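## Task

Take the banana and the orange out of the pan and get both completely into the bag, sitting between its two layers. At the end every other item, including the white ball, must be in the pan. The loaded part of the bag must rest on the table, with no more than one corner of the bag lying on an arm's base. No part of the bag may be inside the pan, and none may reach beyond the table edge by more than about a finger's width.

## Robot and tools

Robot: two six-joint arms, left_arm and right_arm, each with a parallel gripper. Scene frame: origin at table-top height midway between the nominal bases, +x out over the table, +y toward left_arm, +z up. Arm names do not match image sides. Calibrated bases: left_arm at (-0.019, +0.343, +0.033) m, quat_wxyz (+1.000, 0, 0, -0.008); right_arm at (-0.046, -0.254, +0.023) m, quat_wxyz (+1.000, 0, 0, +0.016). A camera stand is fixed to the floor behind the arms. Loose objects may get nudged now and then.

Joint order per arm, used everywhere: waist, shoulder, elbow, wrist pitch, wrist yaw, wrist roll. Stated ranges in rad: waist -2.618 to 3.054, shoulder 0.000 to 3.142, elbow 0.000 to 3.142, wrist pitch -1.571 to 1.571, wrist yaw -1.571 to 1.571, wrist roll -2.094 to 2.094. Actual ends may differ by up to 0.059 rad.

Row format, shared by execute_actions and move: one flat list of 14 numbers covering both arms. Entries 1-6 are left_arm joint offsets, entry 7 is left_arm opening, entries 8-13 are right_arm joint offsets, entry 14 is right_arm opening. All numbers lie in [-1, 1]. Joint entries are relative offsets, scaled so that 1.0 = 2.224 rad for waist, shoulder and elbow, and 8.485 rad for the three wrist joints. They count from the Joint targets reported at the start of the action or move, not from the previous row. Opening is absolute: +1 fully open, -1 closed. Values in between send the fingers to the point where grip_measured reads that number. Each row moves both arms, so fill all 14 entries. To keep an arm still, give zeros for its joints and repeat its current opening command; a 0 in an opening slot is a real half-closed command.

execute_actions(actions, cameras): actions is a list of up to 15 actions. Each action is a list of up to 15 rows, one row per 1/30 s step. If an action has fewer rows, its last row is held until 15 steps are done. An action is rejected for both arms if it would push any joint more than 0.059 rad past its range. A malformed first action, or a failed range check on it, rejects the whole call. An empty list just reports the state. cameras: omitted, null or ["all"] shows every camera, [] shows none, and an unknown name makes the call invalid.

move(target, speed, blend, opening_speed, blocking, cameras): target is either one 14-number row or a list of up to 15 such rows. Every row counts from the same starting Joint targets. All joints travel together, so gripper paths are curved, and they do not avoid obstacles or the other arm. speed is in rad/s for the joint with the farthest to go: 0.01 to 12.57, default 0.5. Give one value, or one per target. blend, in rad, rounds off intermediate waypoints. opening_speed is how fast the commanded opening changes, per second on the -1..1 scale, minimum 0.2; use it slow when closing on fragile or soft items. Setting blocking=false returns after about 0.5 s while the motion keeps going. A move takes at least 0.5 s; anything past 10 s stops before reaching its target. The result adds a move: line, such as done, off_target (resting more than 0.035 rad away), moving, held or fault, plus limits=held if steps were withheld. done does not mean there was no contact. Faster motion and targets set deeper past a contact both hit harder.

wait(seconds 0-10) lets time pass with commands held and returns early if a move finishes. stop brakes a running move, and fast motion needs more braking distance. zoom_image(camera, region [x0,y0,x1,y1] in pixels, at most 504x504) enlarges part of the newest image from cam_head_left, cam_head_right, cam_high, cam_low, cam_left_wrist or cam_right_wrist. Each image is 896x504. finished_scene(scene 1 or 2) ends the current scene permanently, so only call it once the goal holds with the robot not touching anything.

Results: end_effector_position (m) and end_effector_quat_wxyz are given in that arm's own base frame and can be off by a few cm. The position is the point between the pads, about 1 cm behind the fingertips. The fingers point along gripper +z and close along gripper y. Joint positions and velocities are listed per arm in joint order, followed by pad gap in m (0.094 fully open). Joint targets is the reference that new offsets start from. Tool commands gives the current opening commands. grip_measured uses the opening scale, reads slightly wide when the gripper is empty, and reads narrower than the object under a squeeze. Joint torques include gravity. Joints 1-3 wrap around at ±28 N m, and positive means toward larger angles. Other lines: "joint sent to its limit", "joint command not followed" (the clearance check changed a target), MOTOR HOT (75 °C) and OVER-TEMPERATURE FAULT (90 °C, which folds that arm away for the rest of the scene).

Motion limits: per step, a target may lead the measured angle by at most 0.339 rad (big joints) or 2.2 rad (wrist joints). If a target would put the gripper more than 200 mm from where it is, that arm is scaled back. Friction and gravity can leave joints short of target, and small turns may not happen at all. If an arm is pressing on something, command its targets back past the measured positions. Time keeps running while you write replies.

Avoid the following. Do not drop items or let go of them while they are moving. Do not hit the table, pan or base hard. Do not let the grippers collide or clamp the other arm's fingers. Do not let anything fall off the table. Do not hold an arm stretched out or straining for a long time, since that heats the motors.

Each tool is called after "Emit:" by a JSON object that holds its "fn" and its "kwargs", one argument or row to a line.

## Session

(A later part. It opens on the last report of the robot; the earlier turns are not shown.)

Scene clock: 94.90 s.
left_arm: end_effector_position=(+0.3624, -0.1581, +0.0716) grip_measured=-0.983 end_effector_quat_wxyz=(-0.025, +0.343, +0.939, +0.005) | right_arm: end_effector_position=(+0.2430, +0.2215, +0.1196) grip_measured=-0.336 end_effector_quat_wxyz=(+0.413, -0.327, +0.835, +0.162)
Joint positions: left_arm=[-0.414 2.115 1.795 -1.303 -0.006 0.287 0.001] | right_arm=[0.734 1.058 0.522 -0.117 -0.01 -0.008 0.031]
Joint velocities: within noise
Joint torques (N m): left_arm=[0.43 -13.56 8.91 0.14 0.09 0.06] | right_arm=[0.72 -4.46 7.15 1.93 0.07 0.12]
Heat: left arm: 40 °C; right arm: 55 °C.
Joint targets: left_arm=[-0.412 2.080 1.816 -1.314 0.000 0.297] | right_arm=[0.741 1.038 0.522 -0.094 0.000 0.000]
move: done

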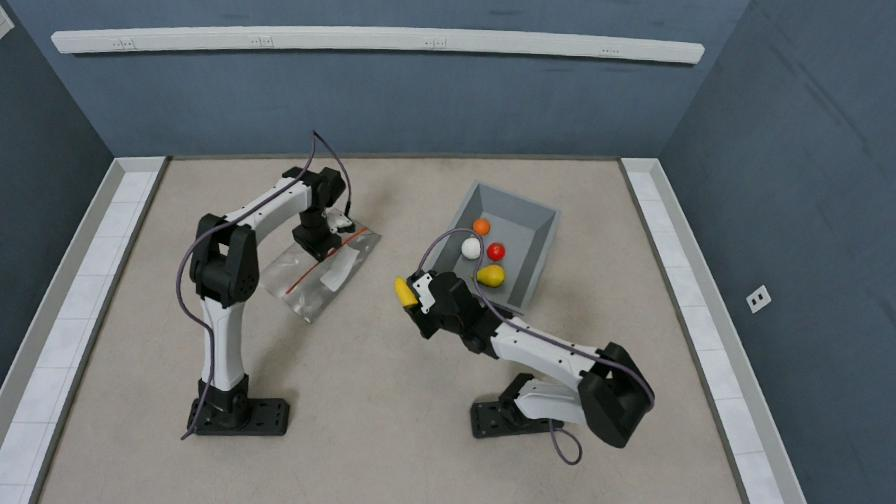

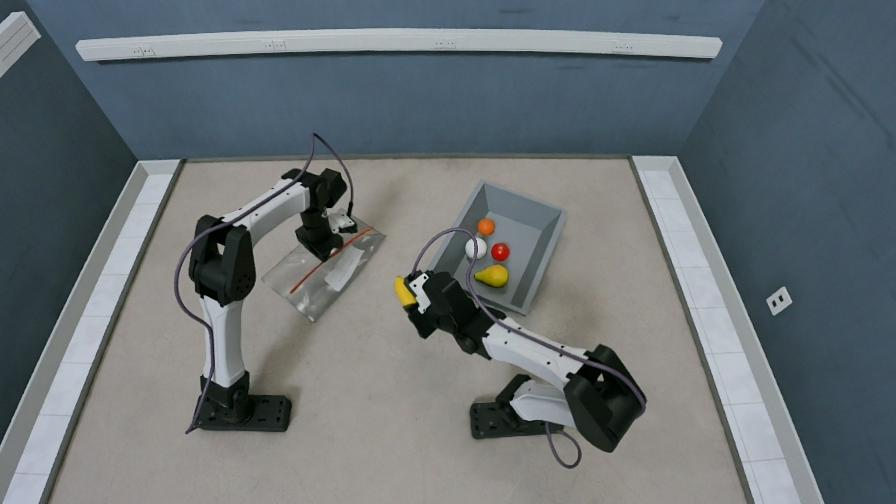

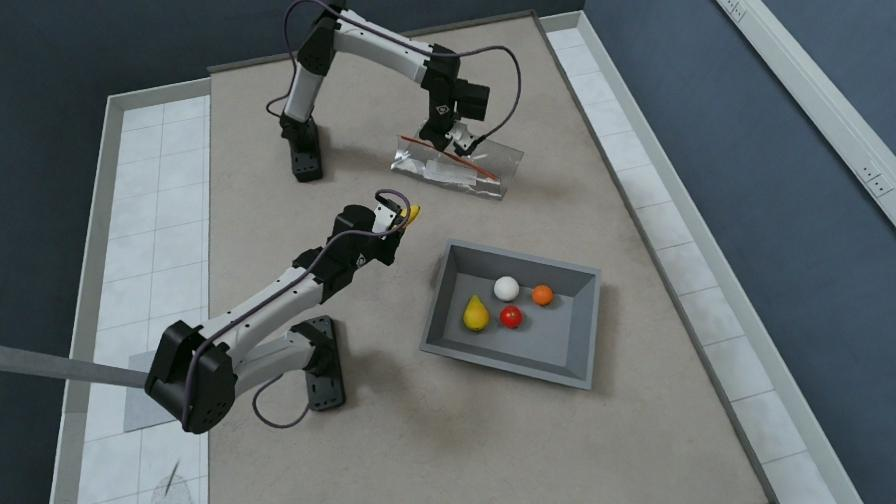

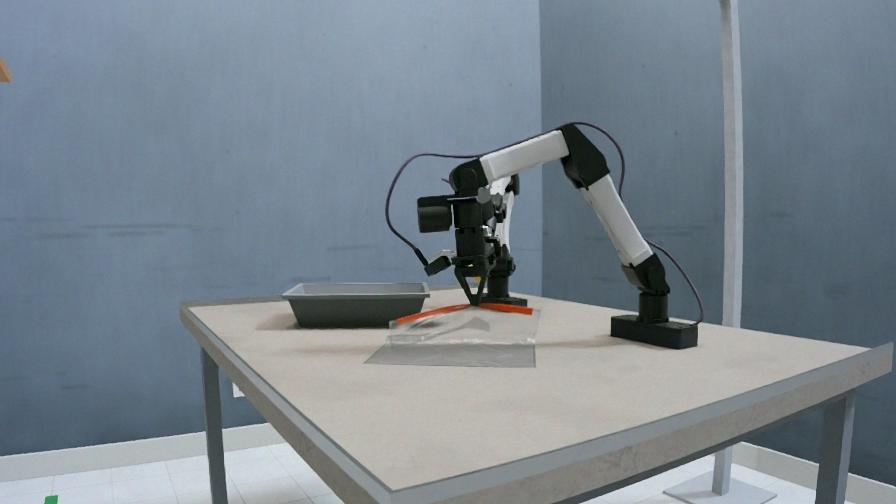

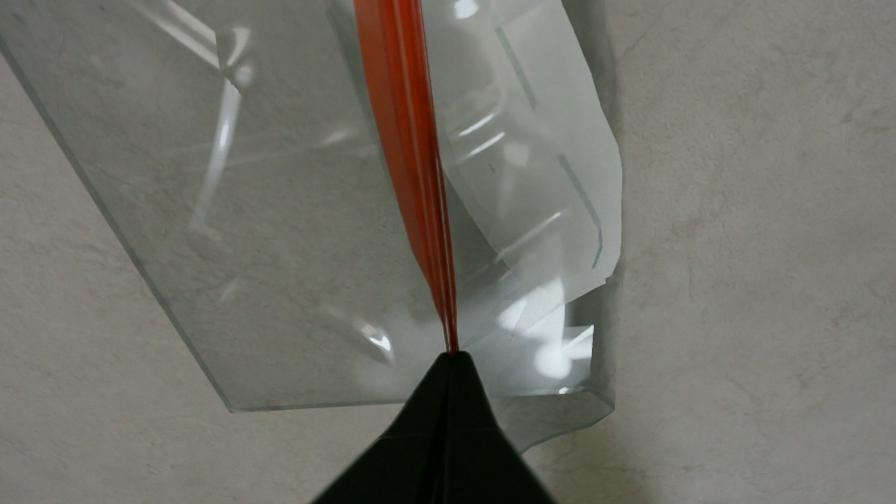

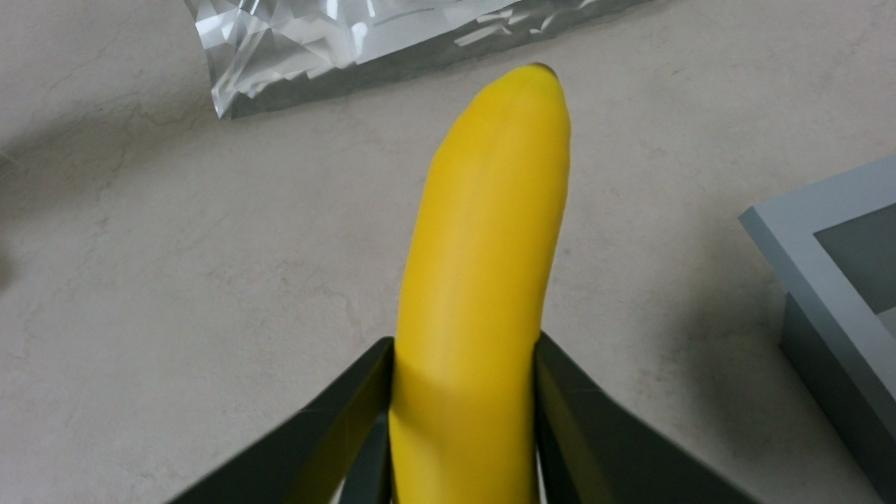

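Emit:
{"fn": "move", "kwargs": {
  "target": [
    [-0.0674,-0.0205,-0.0325,0.004,0,-0.0303,-1,-0.2657,0,0,0,0,0,-0.34],
    [-0.125,0.0019,-0.1073,0.0295,0,-0.0456,-1,-0.2657,0,0,0,0,0,-0.34],
    [-0.1371,0.0279,-0.1458,0.0464,0,-0.0488,-1,-0.2657,0,0,0,0,0,-0.34]
  ],
  "speed": [0.6,0.3,0.3],
  "cameras": ["cam_left_wrist","cam_high","cam_low"]
}}

Emit:
{"fn": "zoom_image", "kwargs": {
  "camera": "cam_high",
  "region": [370, 90, 570, 230]
}}

Emit:
{"fn": "zoom_image", "kwargs": {
  "camera": "cam_low",
  "region": [340, 220, 560, 390]
}}

Scene clock: 99.73 s.
left_arm: end_effector_position=(+0.3007, -0.2575, -0.0049) grip_measured=-0.983 end_effector_quat_wxyz=(+0.007, +0.298, +0.955, +0.000) | right_arm: end_effector_position=(+0.3249, +0.0520, +0.1199) grip_measured=-0.337 end_effector_quat_wxyz=(+0.443, -0.074, +0.893, +0.035)
Joint positions: left_arm=[-0.711 2.126 1.5 -0.933 -0.006 -0.105 0.001] | right_arm=[0.156 1.058 0.522 -0.116 -0.005 -0.006 0.031]
Joint velocities: within noise
Joint torques (N m): left_arm=[-0.21 -9.36 5.75 0.54 0.05 -0.15] | right_arm=[-0.58 -4.45 7.15 1.95 0.03 0.11]
Heat: left arm: 41 °C; right arm: 53 °C.
Joint targets: left_arm=[-0.717 2.142 1.492 -0.920 0.000 -0.117] | right_arm=[0.150 1.038 0.522 -0.094 0.000 0.000]
move: done
Images, in order (width x height): cam_high 896x504, cam_low 896x504, cam_left_wrist 896x504.

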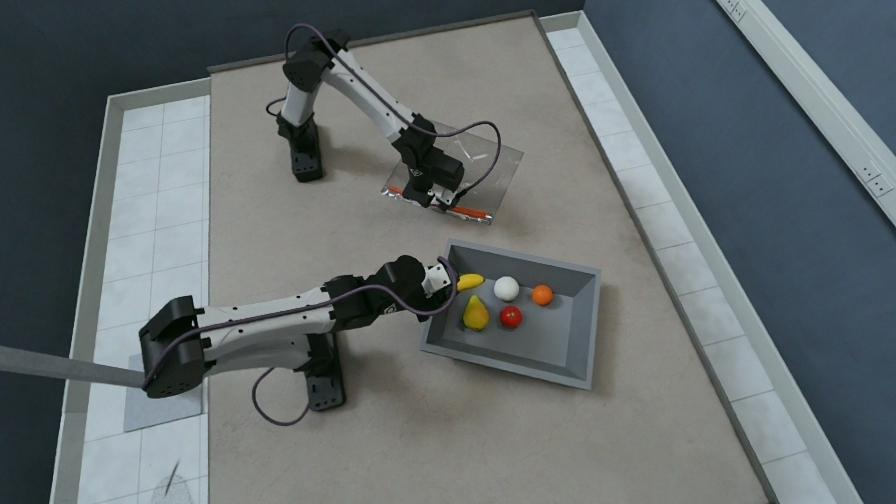

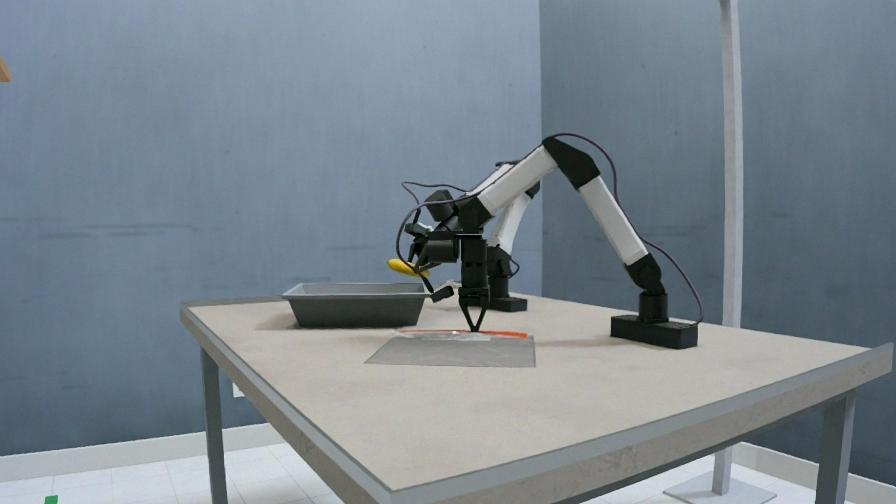

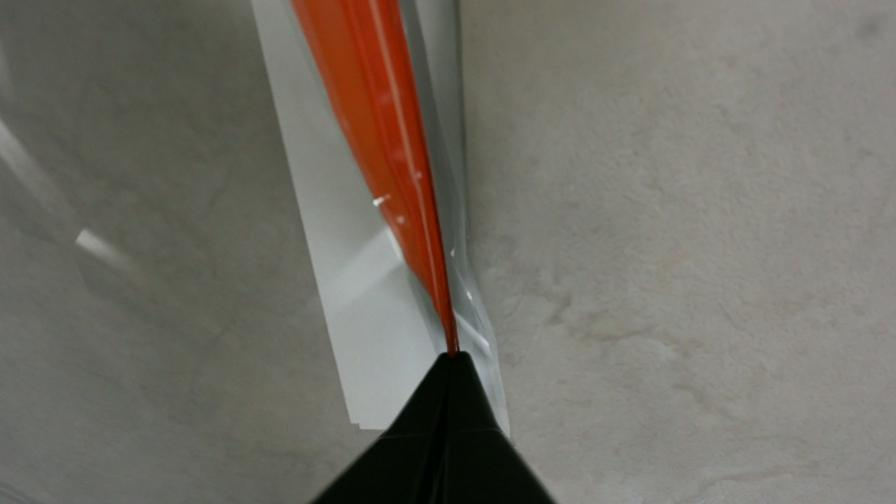

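Scaled by 2.520 from the camera's 896x504 image, which has a finer 1280x720 frame.

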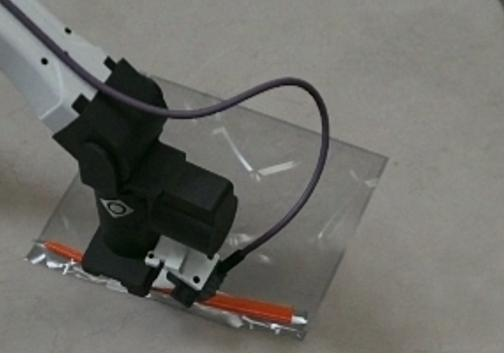

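Scaled by 2.291 from the camera's 896x504 image, which has a finer 1280x720 frame.

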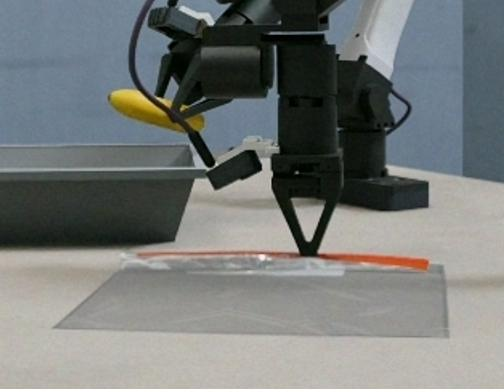

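Emit:
{"fn": "move", "kwargs": {
  "target": [
    [-0.0387,0.0121,0.0119,0,0,-0.0101,-1,0,0,0,0,0,0,-0.34],
    [-0.0387,0.0121,0.0119,0,0,-0.0101,-0.5,0,0,0,0,0,0,-0.34],
    [-0.0387,-0.0138,0.0571,-0.0187,0,-0.0101,-0.5,0,0,0,0,0,0,-0.34]
  ],
  "speed": [0.25,0.25,0.4],
  "opening_speed": 0.8,
  "cameras": ["cam_left_wrist","cam_high","cam_low"]
}}

Emit:
{"fn": "zoom_image", "kwargs": {
  "camera": "cam_high",
  "region": [370, 90, 570, 230]
}}

Emit:
{"fn": "zoom_image", "kwargs": {
  "camera": "cam_left_wrist",
  "region": [200, 0, 700, 504]
}}

Scene clock: 107.03 s.
left_arm: end_effector_position=(+0.2746, -0.2823, +0.0122) grip_measured=-0.502 end_effector_quat_wxyz=(-0.016, +0.300, +0.954, +0.012) | right_arm: end_effector_position=(+0.3249, +0.0520, +0.1199) grip_measured=-0.337 end_effector_quat_wxyz=(+0.443, -0.074, +0.893, +0.035)
Joint positions: left_arm=[-0.802 2.144 1.6 -1.067 -0.006 -0.192 0.023] | right_arm=[0.156 1.058 0.522 -0.116 -0.005 -0.006 0.031]
Joint velocities: within noise
Joint torques (N m): left_arm=[0.17 -13.33 8.47 0.19 0.06 -0.15] | right_arm=[-0.59 -4.44 7.17 1.95 0.02 0.11]
Heat: left arm: 40 °C; right arm: 51 °C.
Joint targets: left_arm=[-0.803 2.111 1.619 -1.079 0.000 -0.203] | right_arm=[0.150 1.038 0.522 -0.094 0.000 0.000]
move: done
Images, in order (width x height): cam_high 896x504, cam_low 896x504, cam_left_wrist 896x504.

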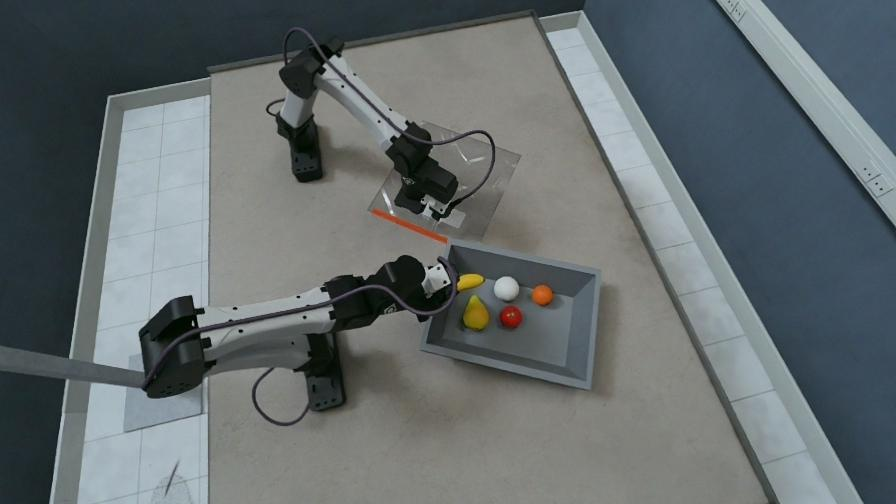

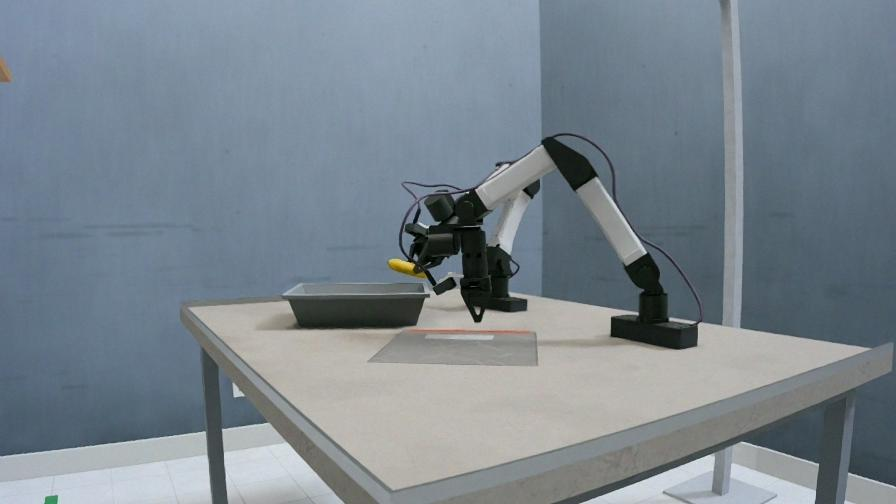

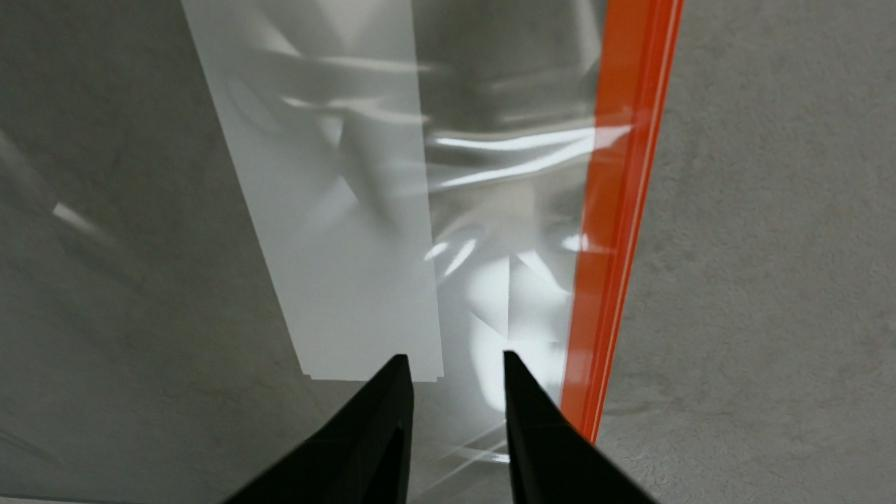

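Scaled by 2.520 from the camera's 896x504 image, which has a finer 1280x720 frame.

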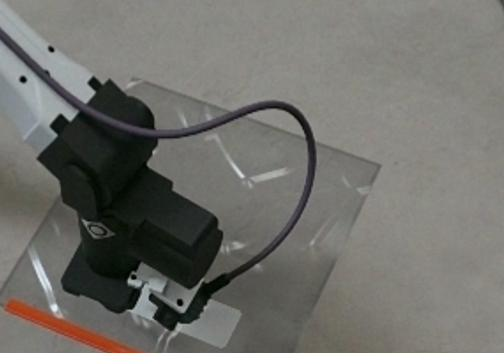

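Scaled by 1.000.

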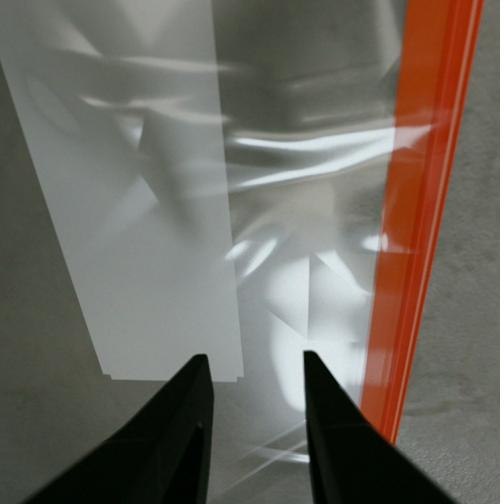

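Emit:
{"fn": "move", "kwargs": {
  "target": [
    [0,0.0313,-0.0504,0.0214,0,0,-0.2,0,0,0,0,0,0,-0.34],
    [0,0.0313,-0.0504,0.0214,0,0,-1,0,0,0,0,0,0,-0.34]
  ],
  "speed": [0.25,0.25],
  "opening_speed": 0.8,
  "cameras": ["cam_left_wrist"]
}}

Scene clock: 109.97 s.
left_arm: end_effector_position=(+0.2807, -0.2887, -0.0157) grip_measured=-0.985 end_effector_quat_wxyz=(+0.008, +0.300, +0.954, -0.001) | right_arm: end_effector_position=(+0.3249, +0.0520, +0.1199) grip_measured=-0.337 end_effector_quat_wxyz=(+0.443, -0.074, +0.893, +0.035)
Joint positions: left_arm=[-0.802 2.164 1.515 -0.908 -0.006 -0.192 0.001] | right_arm=[0.156 1.058 0.522 -0.116 -0.005 -0.006 0.031]
Joint velocities: within noise
Joint torques (N m): left_arm=[0.16 -9.54 5.72 0.55 0.05 -0.14] | right_arm=[-0.61 -4.45 7.15 1.95 0.03 0.11]
Heat: left arm: 40 °C; right arm: 50 °C.
Joint targets: left_arm=[-0.803 2.181 1.507 -0.897 0.000 -0.202] | right_arm=[0.150 1.038 0.522 -0.094 0.000 0.000]
move: done
Images, in order (width x height): cam_left_wrist 896x504.

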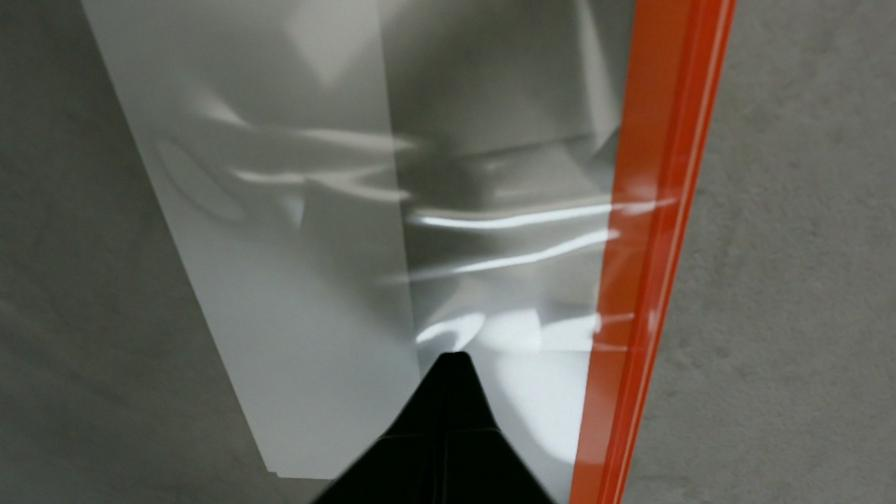

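Emit:
{"fn": "move", "kwargs": {
  "target": [
    [0,-0.0315,0.0504,-0.0214,0,0,-1,0,0,0,0,0,0,-0.34],
    [-0.0061,0.0370,0.1611,-0.0325,0,-0.186,-1,0,0,0,0,0,0,-0.34],
    [-0.0061,0.0370,0.1611,-0.0325,0,-0.186,-0.2,0,0,0,0,0,0,-0.34],
    [-0.0061,0.0572,0.1131,-0.0146,0,-0.186,-0.2,0,0,0,0,0,0,-0.34]
  ],
  "speed": [0.3,1.5,0.5,0.25],
  "cameras": ["cam_left_wrist"]
}}

Scene clock: 115.20 s.
left_arm: end_effector_position=(+0.3041, -0.3177, -0.0066) grip_measured=-0.202 end_effector_quat_wxyz=(+0.005, -0.462, +0.887, -0.006) | right_arm: end_effector_position=(+0.3249, +0.0520, +0.1199) grip_measured=-0.337 end_effector_quat_wxyz=(+0.443, -0.074, +0.893, +0.035)
Joint positions: left_arm=[-0.81 2.29 1.766 -1.032 -0.006 -1.77 0.038] | right_arm=[0.156 1.058 0.522 -0.116 -0.005 -0.006 0.031]
Joint velocities: within noise
Joint torques (N m): left_arm=[-0.27 -10.55 5.89 0.45 -0.02 -0.14] | right_arm=[-0.59 -4.46 7.17 1.95 0.02 0.11]
Heat: left arm: 40 °C; right arm: 48 °C.
Joint targets: left_arm=[-0.816 2.308 1.758 -1.021 0.000 -1.781] | right_arm=[0.150 1.038 0.522 -0.094 0.000 0.000]
move: done
Images, in order (width x height): cam_left_wrist 896x504.

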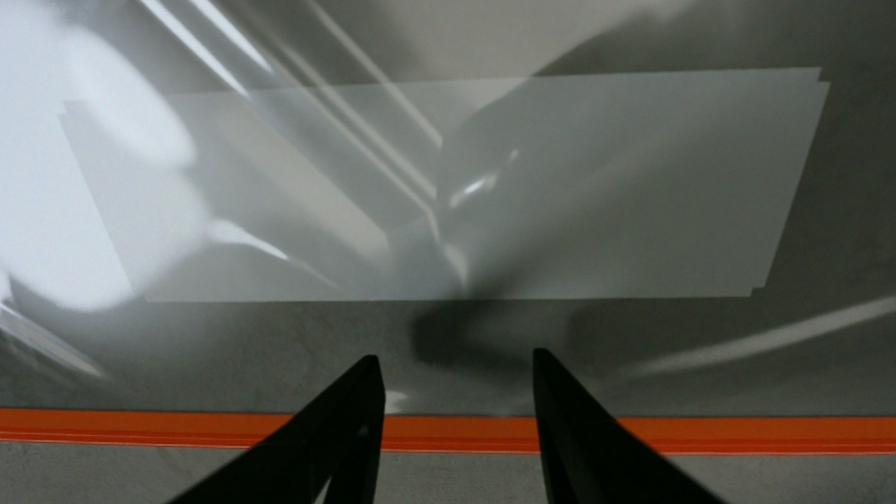

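Emit:
{"fn": "move", "kwargs": {
  "target": [
    [0,0.0047,-0.0069,0.003,0,0,-0.2,0,0,0,0,0,0,-0.34],
    [0,0.0047,-0.0069,0.003,0,0,-1,0,0,0,0,0,0,-0.34]
  ],
  "speed": 0.15,
  "opening_speed": 0.8,
  "cameras": ["cam_left_wrist"]
}}

Scene clock: 117.53 s.
left_arm: end_effector_position=(+0.3050, -0.3186, -0.0128) grip_measured=-0.985 end_effector_quat_wxyz=(+0.006, -0.462, +0.887, -0.009) | right_arm: end_effector_position=(+0.3249, +0.0520, +0.1199) grip_measured=-0.337 end_effector_quat_wxyz=(+0.443, -0.074, +0.893, +0.035)
Joint positions: left_arm=[-0.81 2.297 1.753 -1.005 -0.006 -1.77 0.001] | right_arm=[0.156 1.058 0.522 -0.116 -0.005 -0.006 0.031]
Joint velocities: within noise
Joint torques (N m): left_arm=[-0.29 -10.3 5.65 0.46 -0.01 -0.14] | right_arm=[-0.59 -4.45 7.16 1.95 0.02 0.11]
Heat: left arm: 41 °C; right arm: 47 °C.
Joint targets: left_arm=[-0.816 2.318 1.743 -0.996 0.000 -1.781] | right_arm=[0.150 1.038 0.522 -0.094 0.000 0.000]
move: done
Images, in order (width x height): cam_left_wrist 896x504.

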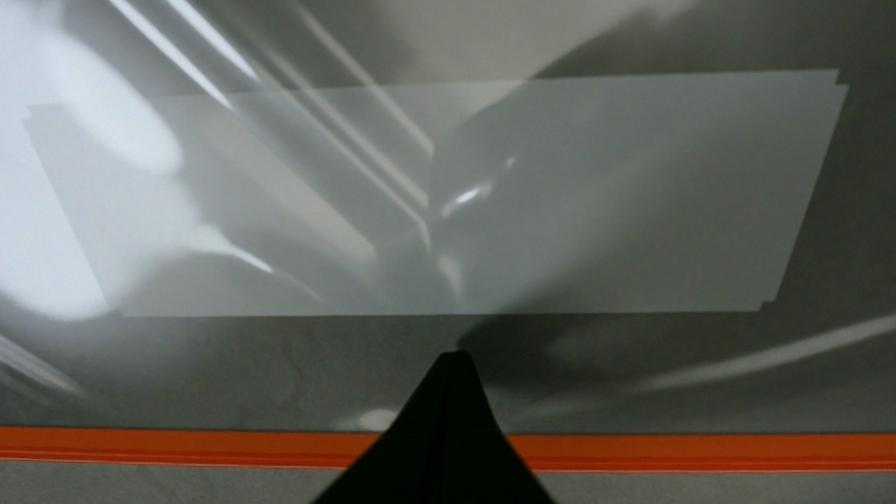

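Emit:
{"fn": "move", "kwargs": {
  "target": [
    [0,0,0,0,0,0,-0.2,0,0,0,0,0,0,-0.34],
    [0,0.0035,-0.0052,0.0022,0,0,-0.2,0,0,0,0,0,0,-0.34],
    [0,0.0035,-0.0052,0.0022,0,0,-1,0,0,0,0,0,0,-0.34]
  ],
  "speed": 0.15,
  "opening_speed": 1.0,
  "cameras": ["cam_left_wrist"]
}}

Scene clock: 120.50 s.
left_arm: end_effector_position=(+0.3054, -0.3190, -0.0156) grip_measured=-0.985 end_effector_quat_wxyz=(+0.006, -0.462, +0.887, -0.010) | right_arm: end_effector_position=(+0.3249, +0.0520, +0.1199) grip_measured=-0.337 end_effector_quat_wxyz=(+0.443, -0.074, +0.893, +0.035)
Joint positions: left_arm=[-0.81 2.3 1.745 -0.992 -0.006 -1.77 0.001] | right_arm=[0.156 1.058 0.522 -0.116 -0.005 -0.006 0.031]
Joint velocities: within noise
Joint torques (N m): left_arm=[-0.28 -9.92 5.26 0.53 -0.02 -0.14] | right_arm=[-0.59 -4.45 7.16 1.95 0.02 0.11]
Heat: left arm: 41 °C; right arm: 47 °C.
Joint targets: left_arm=[-0.816 2.326 1.731 -0.977 0.000 -1.781] | right_arm=[0.150 1.038 0.522 -0.094 0.000 0.000]
move: done
Images, in order (width x height): cam_left_wrist 896x504.

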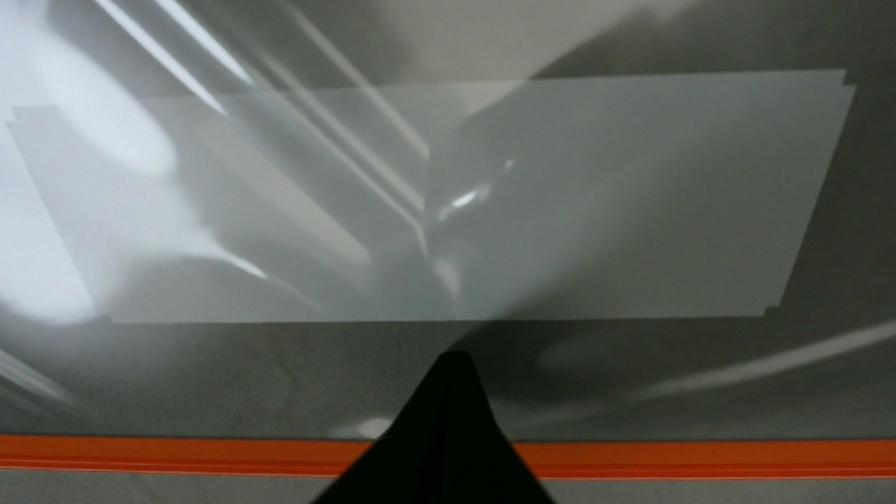

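Emit:
{"fn": "move", "kwargs": {
  "target": [
    [0,0,0,0,0,0,-0.2,0,0,0,0,0,0,-0.34],
    [0,0.003,-0.0045,0.0019,0,0,-0.2,0,0,0,0,0,0,-0.34],
    [0,0.003,-0.0045,0.0019,0,0,-1,0,0,0,0,0,0,-0.34]
  ],
  "speed": 0.15,
  "opening_speed": 1.0,
  "cameras": ["cam_left_wrist"]
}}

Scene clock: 123.43 s.
left_arm: end_effector_position=(+0.3060, -0.3197, -0.0163) grip_measured=-0.985 end_effector_quat_wxyz=(+0.007, -0.462, +0.887, -0.013) | right_arm: end_effector_position=(+0.3249, +0.0520, +0.1199) grip_measured=-0.337 end_effector_quat_wxyz=(+0.443, -0.074, +0.893, +0.035)
Joint positions: left_arm=[-0.81 2.3 1.742 -0.985 -0.006 -1.77 0.001] | right_arm=[0.156 1.058 0.522 -0.116 -0.005 -0.006 0.031]
Joint velocities: within noise
Joint torques (N m): left_arm=[-0.28 -9.37 4.62 0.64 -0.01 -0.14] | right_arm=[-0.61 -4.45 7.16 1.95 0.02 0.11]
Heat: left arm: 40 °C; right arm: 46 °C.
Joint targets: left_arm=[-0.816 2.333 1.721 -0.961 0.000 -1.781] | right_arm=[0.150 1.038 0.522 -0.094 0.000 0.000]
move: done
Images, in order (width x height): cam_left_wrist 896x504.

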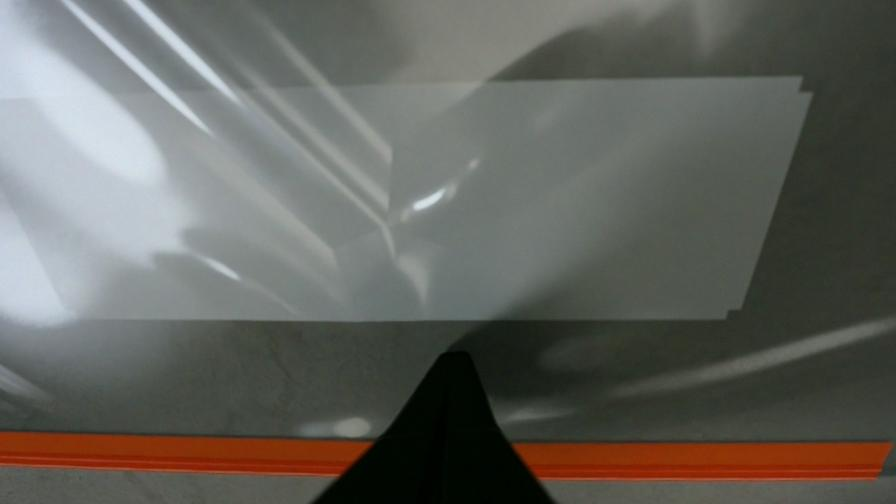

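Emit:
{"fn": "move", "kwargs": {
  "target": [
    [0,0,0,0,0,0,-0.3,0,0,0,0,0,0,-0.34],
    [0,0.005,-0.0075,0.0032,0,0,-0.3,0,0,0,0,0,0,-0.34],
    [0,0.005,-0.0075,0.0032,0,0,-1,0,0,0,0,0,0,-0.34]
  ],
  "speed": 0.15,
  "opening_speed": 1.0,
  "cameras": ["cam_left_wrist"]
}}

Scene clock: 126.23 s.
left_arm: end_effector_position=(+0.3072, -0.3208, -0.0172) grip_measured=-0.985 end_effector_quat_wxyz=(+0.008, -0.462, +0.887, -0.016) | right_arm: end_effector_position=(+0.3249, +0.0520, +0.1199) grip_measured=-0.337 end_effector_quat_wxyz=(+0.443, -0.074, +0.893, +0.035)
Joint positions: left_arm=[-0.81 2.3 1.738 -0.973 -0.007 -1.77 0.001] | right_arm=[0.156 1.058 0.522 -0.116 -0.005 -0.006 0.031]
Joint velocities: within noise
Joint torques (N m): left_arm=[-0.31 -8.54 3.36 0.84 -0.01 -0.12] | right_arm=[-0.58 -4.46 7.16 1.95 0.02 0.11]
Heat: left arm: 40 °C; right arm: 45 °C.
Joint targets: left_arm=[-0.816 2.344 1.705 -0.934 0.000 -1.781] | right_arm=[0.150 1.038 0.522 -0.094 0.000 0.000]
move: off_target (left_arm); target 3's new numbers were sent with left_arm's shoulder 0.044 rad from that target; left_arm: the shoulder is farthest, 0.044 rad from its target
Images, in order (width x height): cam_left_wrist 896x504.

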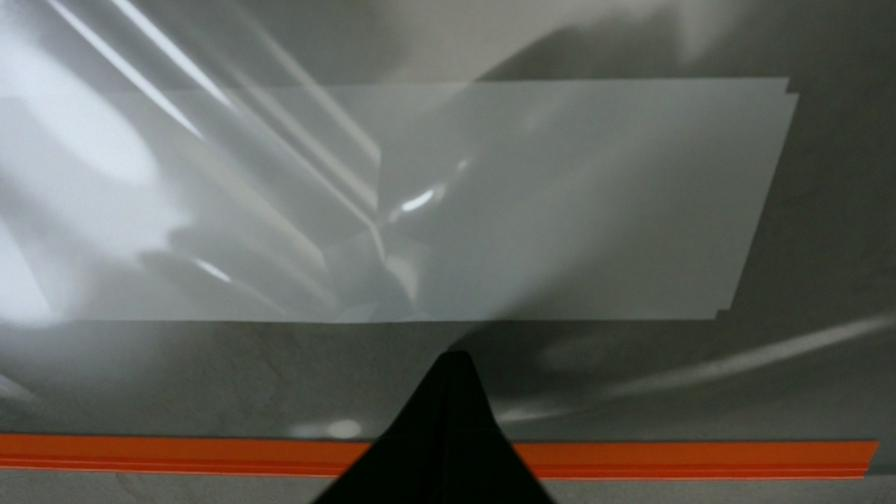

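Emit:
{"fn": "zoom_image", "kwargs": {
  "camera": "cam_left_wrist",
  "region": [640, 380, 896, 504]
}}

Scaled by 1.969 from the camera's 896x504 image, which has a finer 1280x720 frame.

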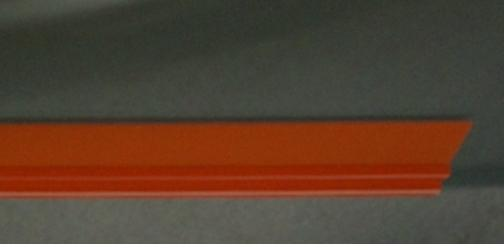

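Emit:
{"fn": "move", "kwargs": {
  "target": [
    [0,-0.0225,0.054,-0.0189,0,0,-1,0,0,0,0,0,0,-0.34],
    [-0.0036,-0.0285,0.085,-0.0295,0,0.1847,-1,0,0,0,0,0,0,-0.34],
    [-0.0036,-0.0285,0.085,-0.0295,0,0.1847,0.0,0,0,0,0,0,0,-0.34],
    [-0.0036,-0.0039,0.0284,-0.0082,0,0.1847,0.0,0,0,0,0,0,0,-0.34]
  ],
  "speed": [0.4,1.5,0.5,0.25],
  "cameras": ["cam_left_wrist"]
}}

Scene clock: 132.10 s.
left_arm: end_effector_position=(+0.3032, -0.3221, -0.0147) grip_measured=-0.002 end_effector_quat_wxyz=(+0.006, +0.293, +0.956, +0.001) | right_arm: end_effector_position=(+0.3249, +0.0520, +0.1199) grip_measured=-0.337 end_effector_quat_wxyz=(+0.443, -0.074, +0.893, +0.035)
Joint positions: left_arm=[-0.818 2.316 1.777 -1.023 -0.007 -0.224 0.047] | right_arm=[0.156 1.058 0.522 -0.116 -0.005 -0.006 0.031]
Joint velocities: within noise
Joint torques (N m): left_arm=[-0.31 -10.65 5.83 0.64 0.05 0.05] | right_arm=[-0.61 -4.46 7.19 1.94 0.02 0.11]
Heat: left arm: 40 °C; right arm: 44 °C.
Joint targets: left_arm=[-0.825 2.335 1.768 -1.003 0.000 -0.214] | right_arm=[0.150 1.038 0.522 -0.094 0.000 0.000]
move: done
Images, in order (width x height): cam_left_wrist 896x504.

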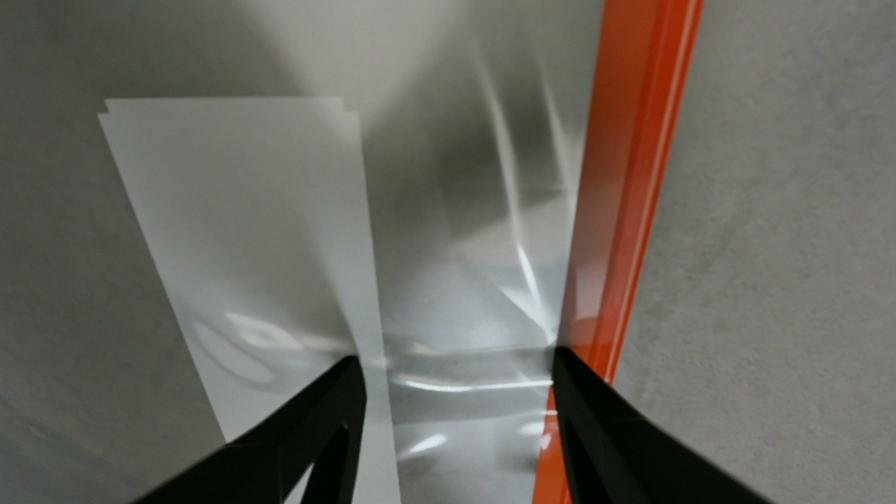

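Emit:
{"fn": "move", "kwargs": {
  "target": [
    [0,0.0063,-0.0058,0.0032,0,0,0,0,0,0,0,0,0,-0.34],
    [0,0.0063,-0.0058,0.0032,0,0,-1,0,0,0,0,0,0,-0.34]
  ],
  "speed": 0.15,
  "opening_speed": 1.0,
  "cameras": ["cam_left_wrist","cam_low"]
}}

Scene clock: 134.27 s.
left_arm: end_effector_position=(+0.3046, -0.3295, -0.0153) grip_measured=-0.985 end_effector_quat_wxyz=(+0.015, +0.296, +0.955, -0.011) | right_arm: end_effector_position=(+0.3249, +0.0520, +0.1199) grip_measured=-0.337 end_effector_quat_wxyz=(+0.443, -0.074, +0.893, +0.035)
Joint positions: left_arm=[-0.823 2.316 1.774 -0.993 0.004 -0.223 0.001] | right_arm=[0.156 1.058 0.522 -0.116 -0.005 -0.006 0.031]
Joint velocities: within noise
Joint torques (N m): left_arm=[0.1 -9.62 4.92 0.67 -0.04 0.04] | right_arm=[-0.58 -4.45 7.17 1.95 0.03 0.11]
Heat: left arm: 39 °C; right arm: 43 °C.
Joint targets: left_arm=[-0.824 2.349 1.755 -0.976 0.000 -0.214] | right_arm=[0.150 1.038 0.522 -0.094 0.000 0.000]
move: done; target 2's new numbers were sent with left_arm's wrist pitch 0.039 rad from that target
Images, in order (width x height): cam_low 896x504, cam_left_wrist 896x504.

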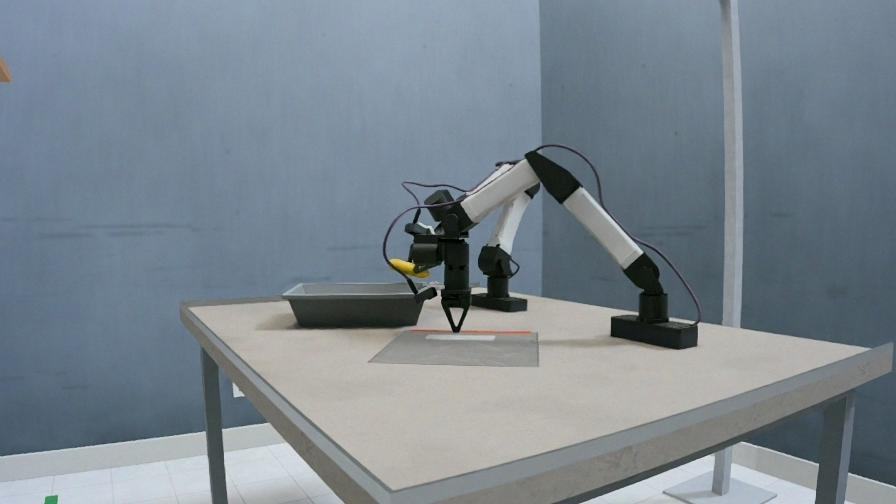

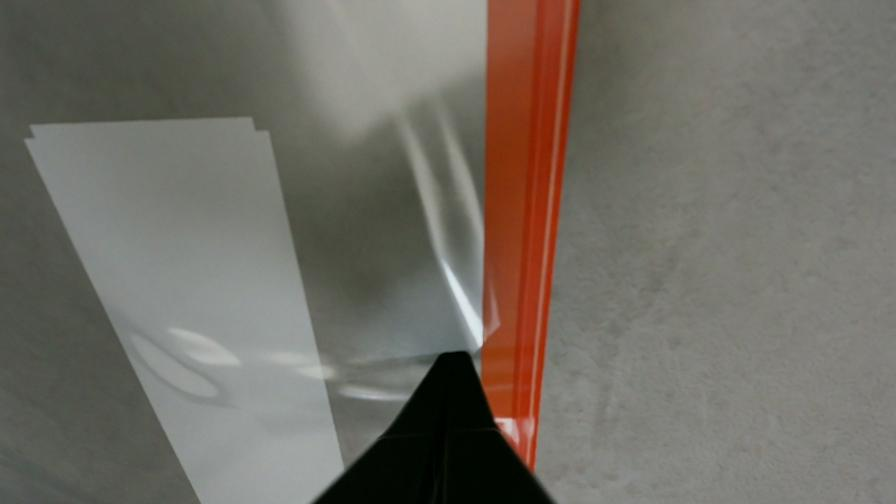

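Emit:
{"fn": "move", "kwargs": {
  "target": [
    [-0.0127,-0.0246,0.0729,-0.0257,0,-0.0033,-1,0,0,0,0,0,0,-0.34],
    [-0.0127,-0.0246,0.0729,-0.0257,0,-0.0033,-0.3,0,0,0,0,0,0,-0.34],
    [-0.0127,-0.0037,0.0212,-0.0066,0,-0.0033,-0.3,0,0,0,0,0,0,-0.34]
  ],
  "speed": [0.4,0.5,0.25],
  "cameras": ["cam_left_wrist"]
}}

Scene clock: 139.23 s.
left_arm: end_effector_position=(+0.2959, -0.3367, -0.0072) grip_measured=-0.302 end_effector_quat_wxyz=(+0.008, +0.304, +0.953, -0.007) | right_arm: end_effector_position=(+0.3249, +0.0520, +0.1199) grip_measured=-0.337 end_effector_quat_wxyz=(+0.443, -0.074, +0.893, +0.035)
Joint positions: left_arm=[-0.848 2.319 1.812 -1.043 0.004 -0.231 0.033] | right_arm=[0.156 1.058 0.522 -0.116 -0.005 -0.006 0.031]
Joint velocities: within noise
Joint torques (N m): left_arm=[-0.14 -10.47 5.78 0.58 -0.04 -0.14] | right_arm=[-0.59 -4.46 7.17 1.95 0.02 0.11]
Heat: left arm: 40 °C; right arm: 43 °C.
Joint targets: left_arm=[-0.853 2.341 1.802 -1.032 0.000 -0.241] | right_arm=[0.150 1.038 0.522 -0.094 0.000 0.000]
move: done
Images, in order (width x height): cam_left_wrist 896x504.

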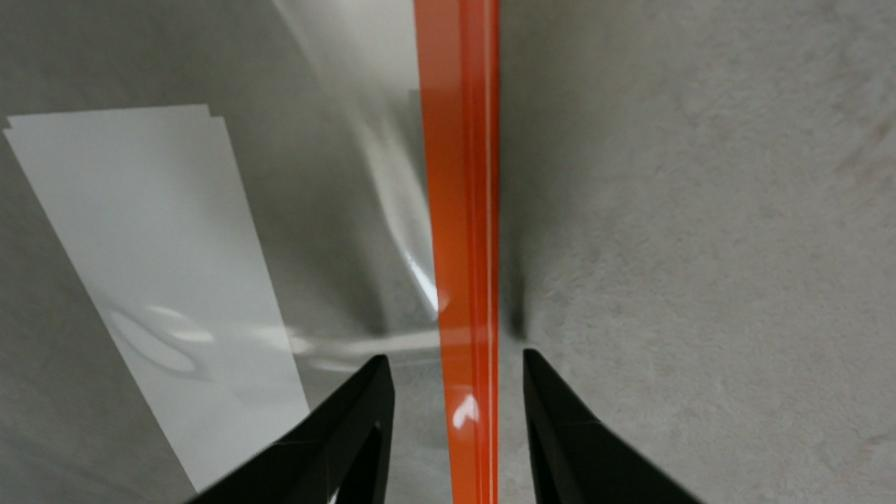

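Emit:
{"fn": "move", "kwargs": {
  "target": [
    [0.009,-0.0018,-0.0137,0.0031,0,0.002,-0.3,0,0,0,0,0,0,-0.34],
    [0.009,-0.0018,-0.0137,0.0031,0,0.002,-1,0,0,0,0,0,0,-0.34]
  ],
  "speed": 0.15,
  "opening_speed": 1.0,
  "cameras": ["cam_left_wrist"]
}}

Scene clock: 141.37 s.
left_arm: end_effector_position=(+0.3007, -0.3393, -0.0116) grip_measured=-0.985 end_effector_quat_wxyz=(+0.019, +0.303, +0.953, -0.014) | right_arm: end_effector_position=(+0.3249, +0.0520, +0.1199) grip_measured=-0.337 end_effector_quat_wxyz=(+0.443, -0.074, +0.893, +0.035)
Joint positions: left_arm=[-0.844 2.319 1.793 -0.998 0.004 -0.229 0.001] | right_arm=[0.156 1.058 0.522 -0.116 -0.005 -0.006 0.031]
Joint velocities: within noise
Joint torques (N m): left_arm=[1.11 -10.85 4.72 0.43 -0.05 -0.01] | right_arm=[-0.59 -4.46 7.19 1.95 0.02 0.11]
Heat: left arm: 40 °C; right arm: 42 °C.
Joint targets: left_arm=[-0.833 2.337 1.772 -1.006 0.000 -0.225] | right_arm=[0.150 1.038 0.522 -0.094 0.000 0.000]
move: done
Images, in order (width x height): cam_left_wrist 896x504.

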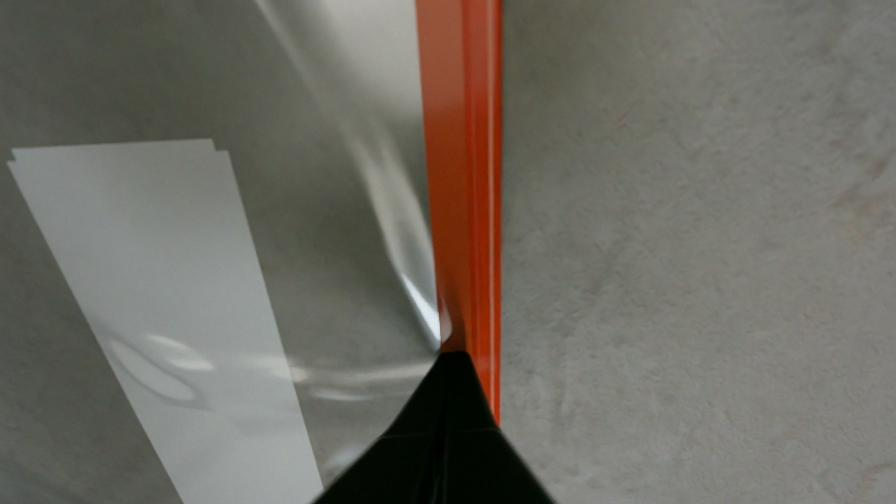

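Emit:
{"fn": "move", "kwargs": {
  "target": [
    [0.002,0,0,0,0,0,-0.3,0,0,0,0,0,0,-0.34],
    [0.002,0.003,-0.003,0.0018,0,0,-0.3,0,0,0,0,0,0,-0.34],
    [0.002,0.003,-0.003,0.0018,0,0,-1,0,0,0,0,0,0,-0.34]
  ],
  "speed": 0.15,
  "opening_speed": 1.0,
  "cameras": ["cam_left_wrist"]
}}

Scene clock: 144.40 s.
left_arm: end_effector_position=(+0.3040, -0.3401, -0.0128) grip_measured=-0.985 end_effector_quat_wxyz=(+0.025, +0.301, +0.953, -0.017) | right_arm: end_effector_position=(+0.3249, +0.0520, +0.1199) grip_measured=-0.337 end_effector_quat_wxyz=(+0.443, -0.074, +0.893, +0.035)
Joint positions: left_arm=[-0.84 2.319 1.788 -0.98 0.004 -0.228 0.001] | right_arm=[0.156 1.058 0.522 -0.116 -0.005 -0.006 0.031]
Joint velocities: within noise
Joint torques (N m): left_arm=[1.1 -10.32 4.63 0.43 -0.06 -0.01] | right_arm=[-0.58 -4.46 7.15 1.95 0.02 0.11]
Heat: left arm: 41 °C; right arm: 42 °C.
Joint targets: left_arm=[-0.828 2.344 1.765 -0.991 0.000 -0.225] | right_arm=[0.150 1.038 0.522 -0.094 0.000 0.000]
move: done
Images, in order (width x height): cam_left_wrist 896x504.

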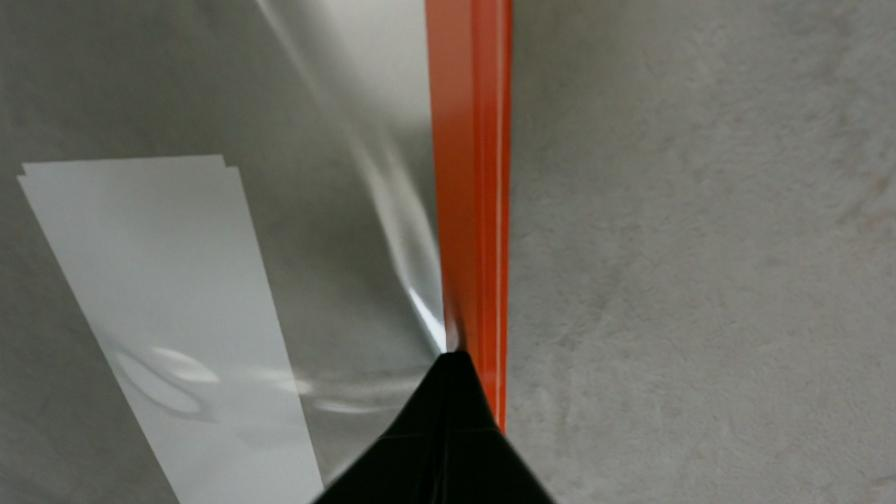

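Emit:
{"fn": "move", "kwargs": {
  "target": [
    [0,0,0,0,0,0,-0.3,0,0,0,0,0,0,-0.34],
    [0,0.0038,-0.0038,0.0023,0,0,-0.3,0,0,0,0,0,0,-0.34],
    [0,0.0038,-0.0038,0.0023,0,0,-1,0,0,0,0,0,0,-0.34]
  ],
  "speed": 0.15,
  "opening_speed": 1.0,
  "cameras": ["cam_left_wrist"]
}}

Scene clock: 147.33 s.
left_arm: end_effector_position=(+0.3068, -0.3421, -0.0142) grip_measured=-0.985 end_effector_quat_wxyz=(+0.032, +0.300, +0.953, -0.021) | right_arm: end_effector_position=(+0.3249, +0.0520, +0.1199) grip_measured=-0.337 end_effector_quat_wxyz=(+0.443, -0.074, +0.893, +0.035)
Joint positions: left_arm=[-0.838 2.319 1.781 -0.957 0.004 -0.228 0.001] | right_arm=[0.156 1.058 0.522 -0.116 -0.005 -0.006 0.031]
Joint velocities: within noise
Joint torques (N m): left_arm=[1.01 -9.66 4.46 0.43 -0.04 -0.01] | right_arm=[-0.61 -4.44 7.17 1.95 0.02 0.11]
Heat: left arm: 42 °C; right arm: 41 °C.
Joint targets: left_arm=[-0.828 2.352 1.756 -0.971 0.000 -0.225] | right_arm=[0.150 1.038 0.522 -0.094 0.000 0.000]
move: done
Images, in order (width x height): cam_left_wrist 896x504.

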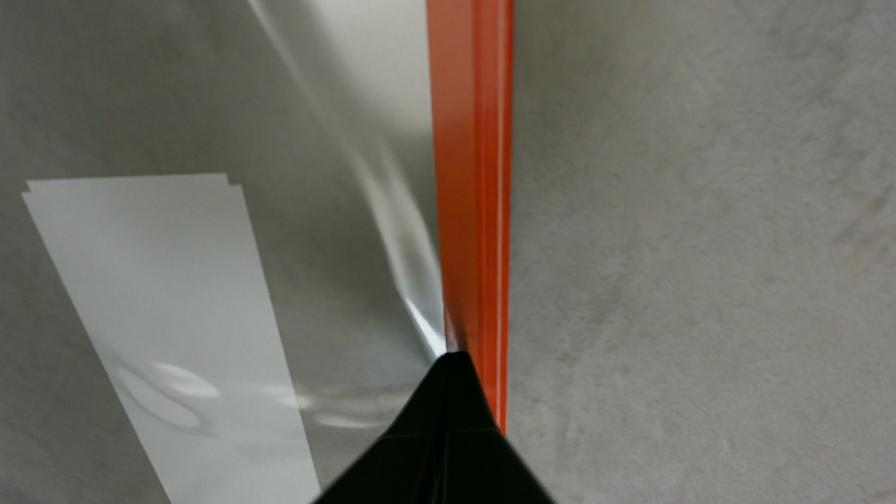

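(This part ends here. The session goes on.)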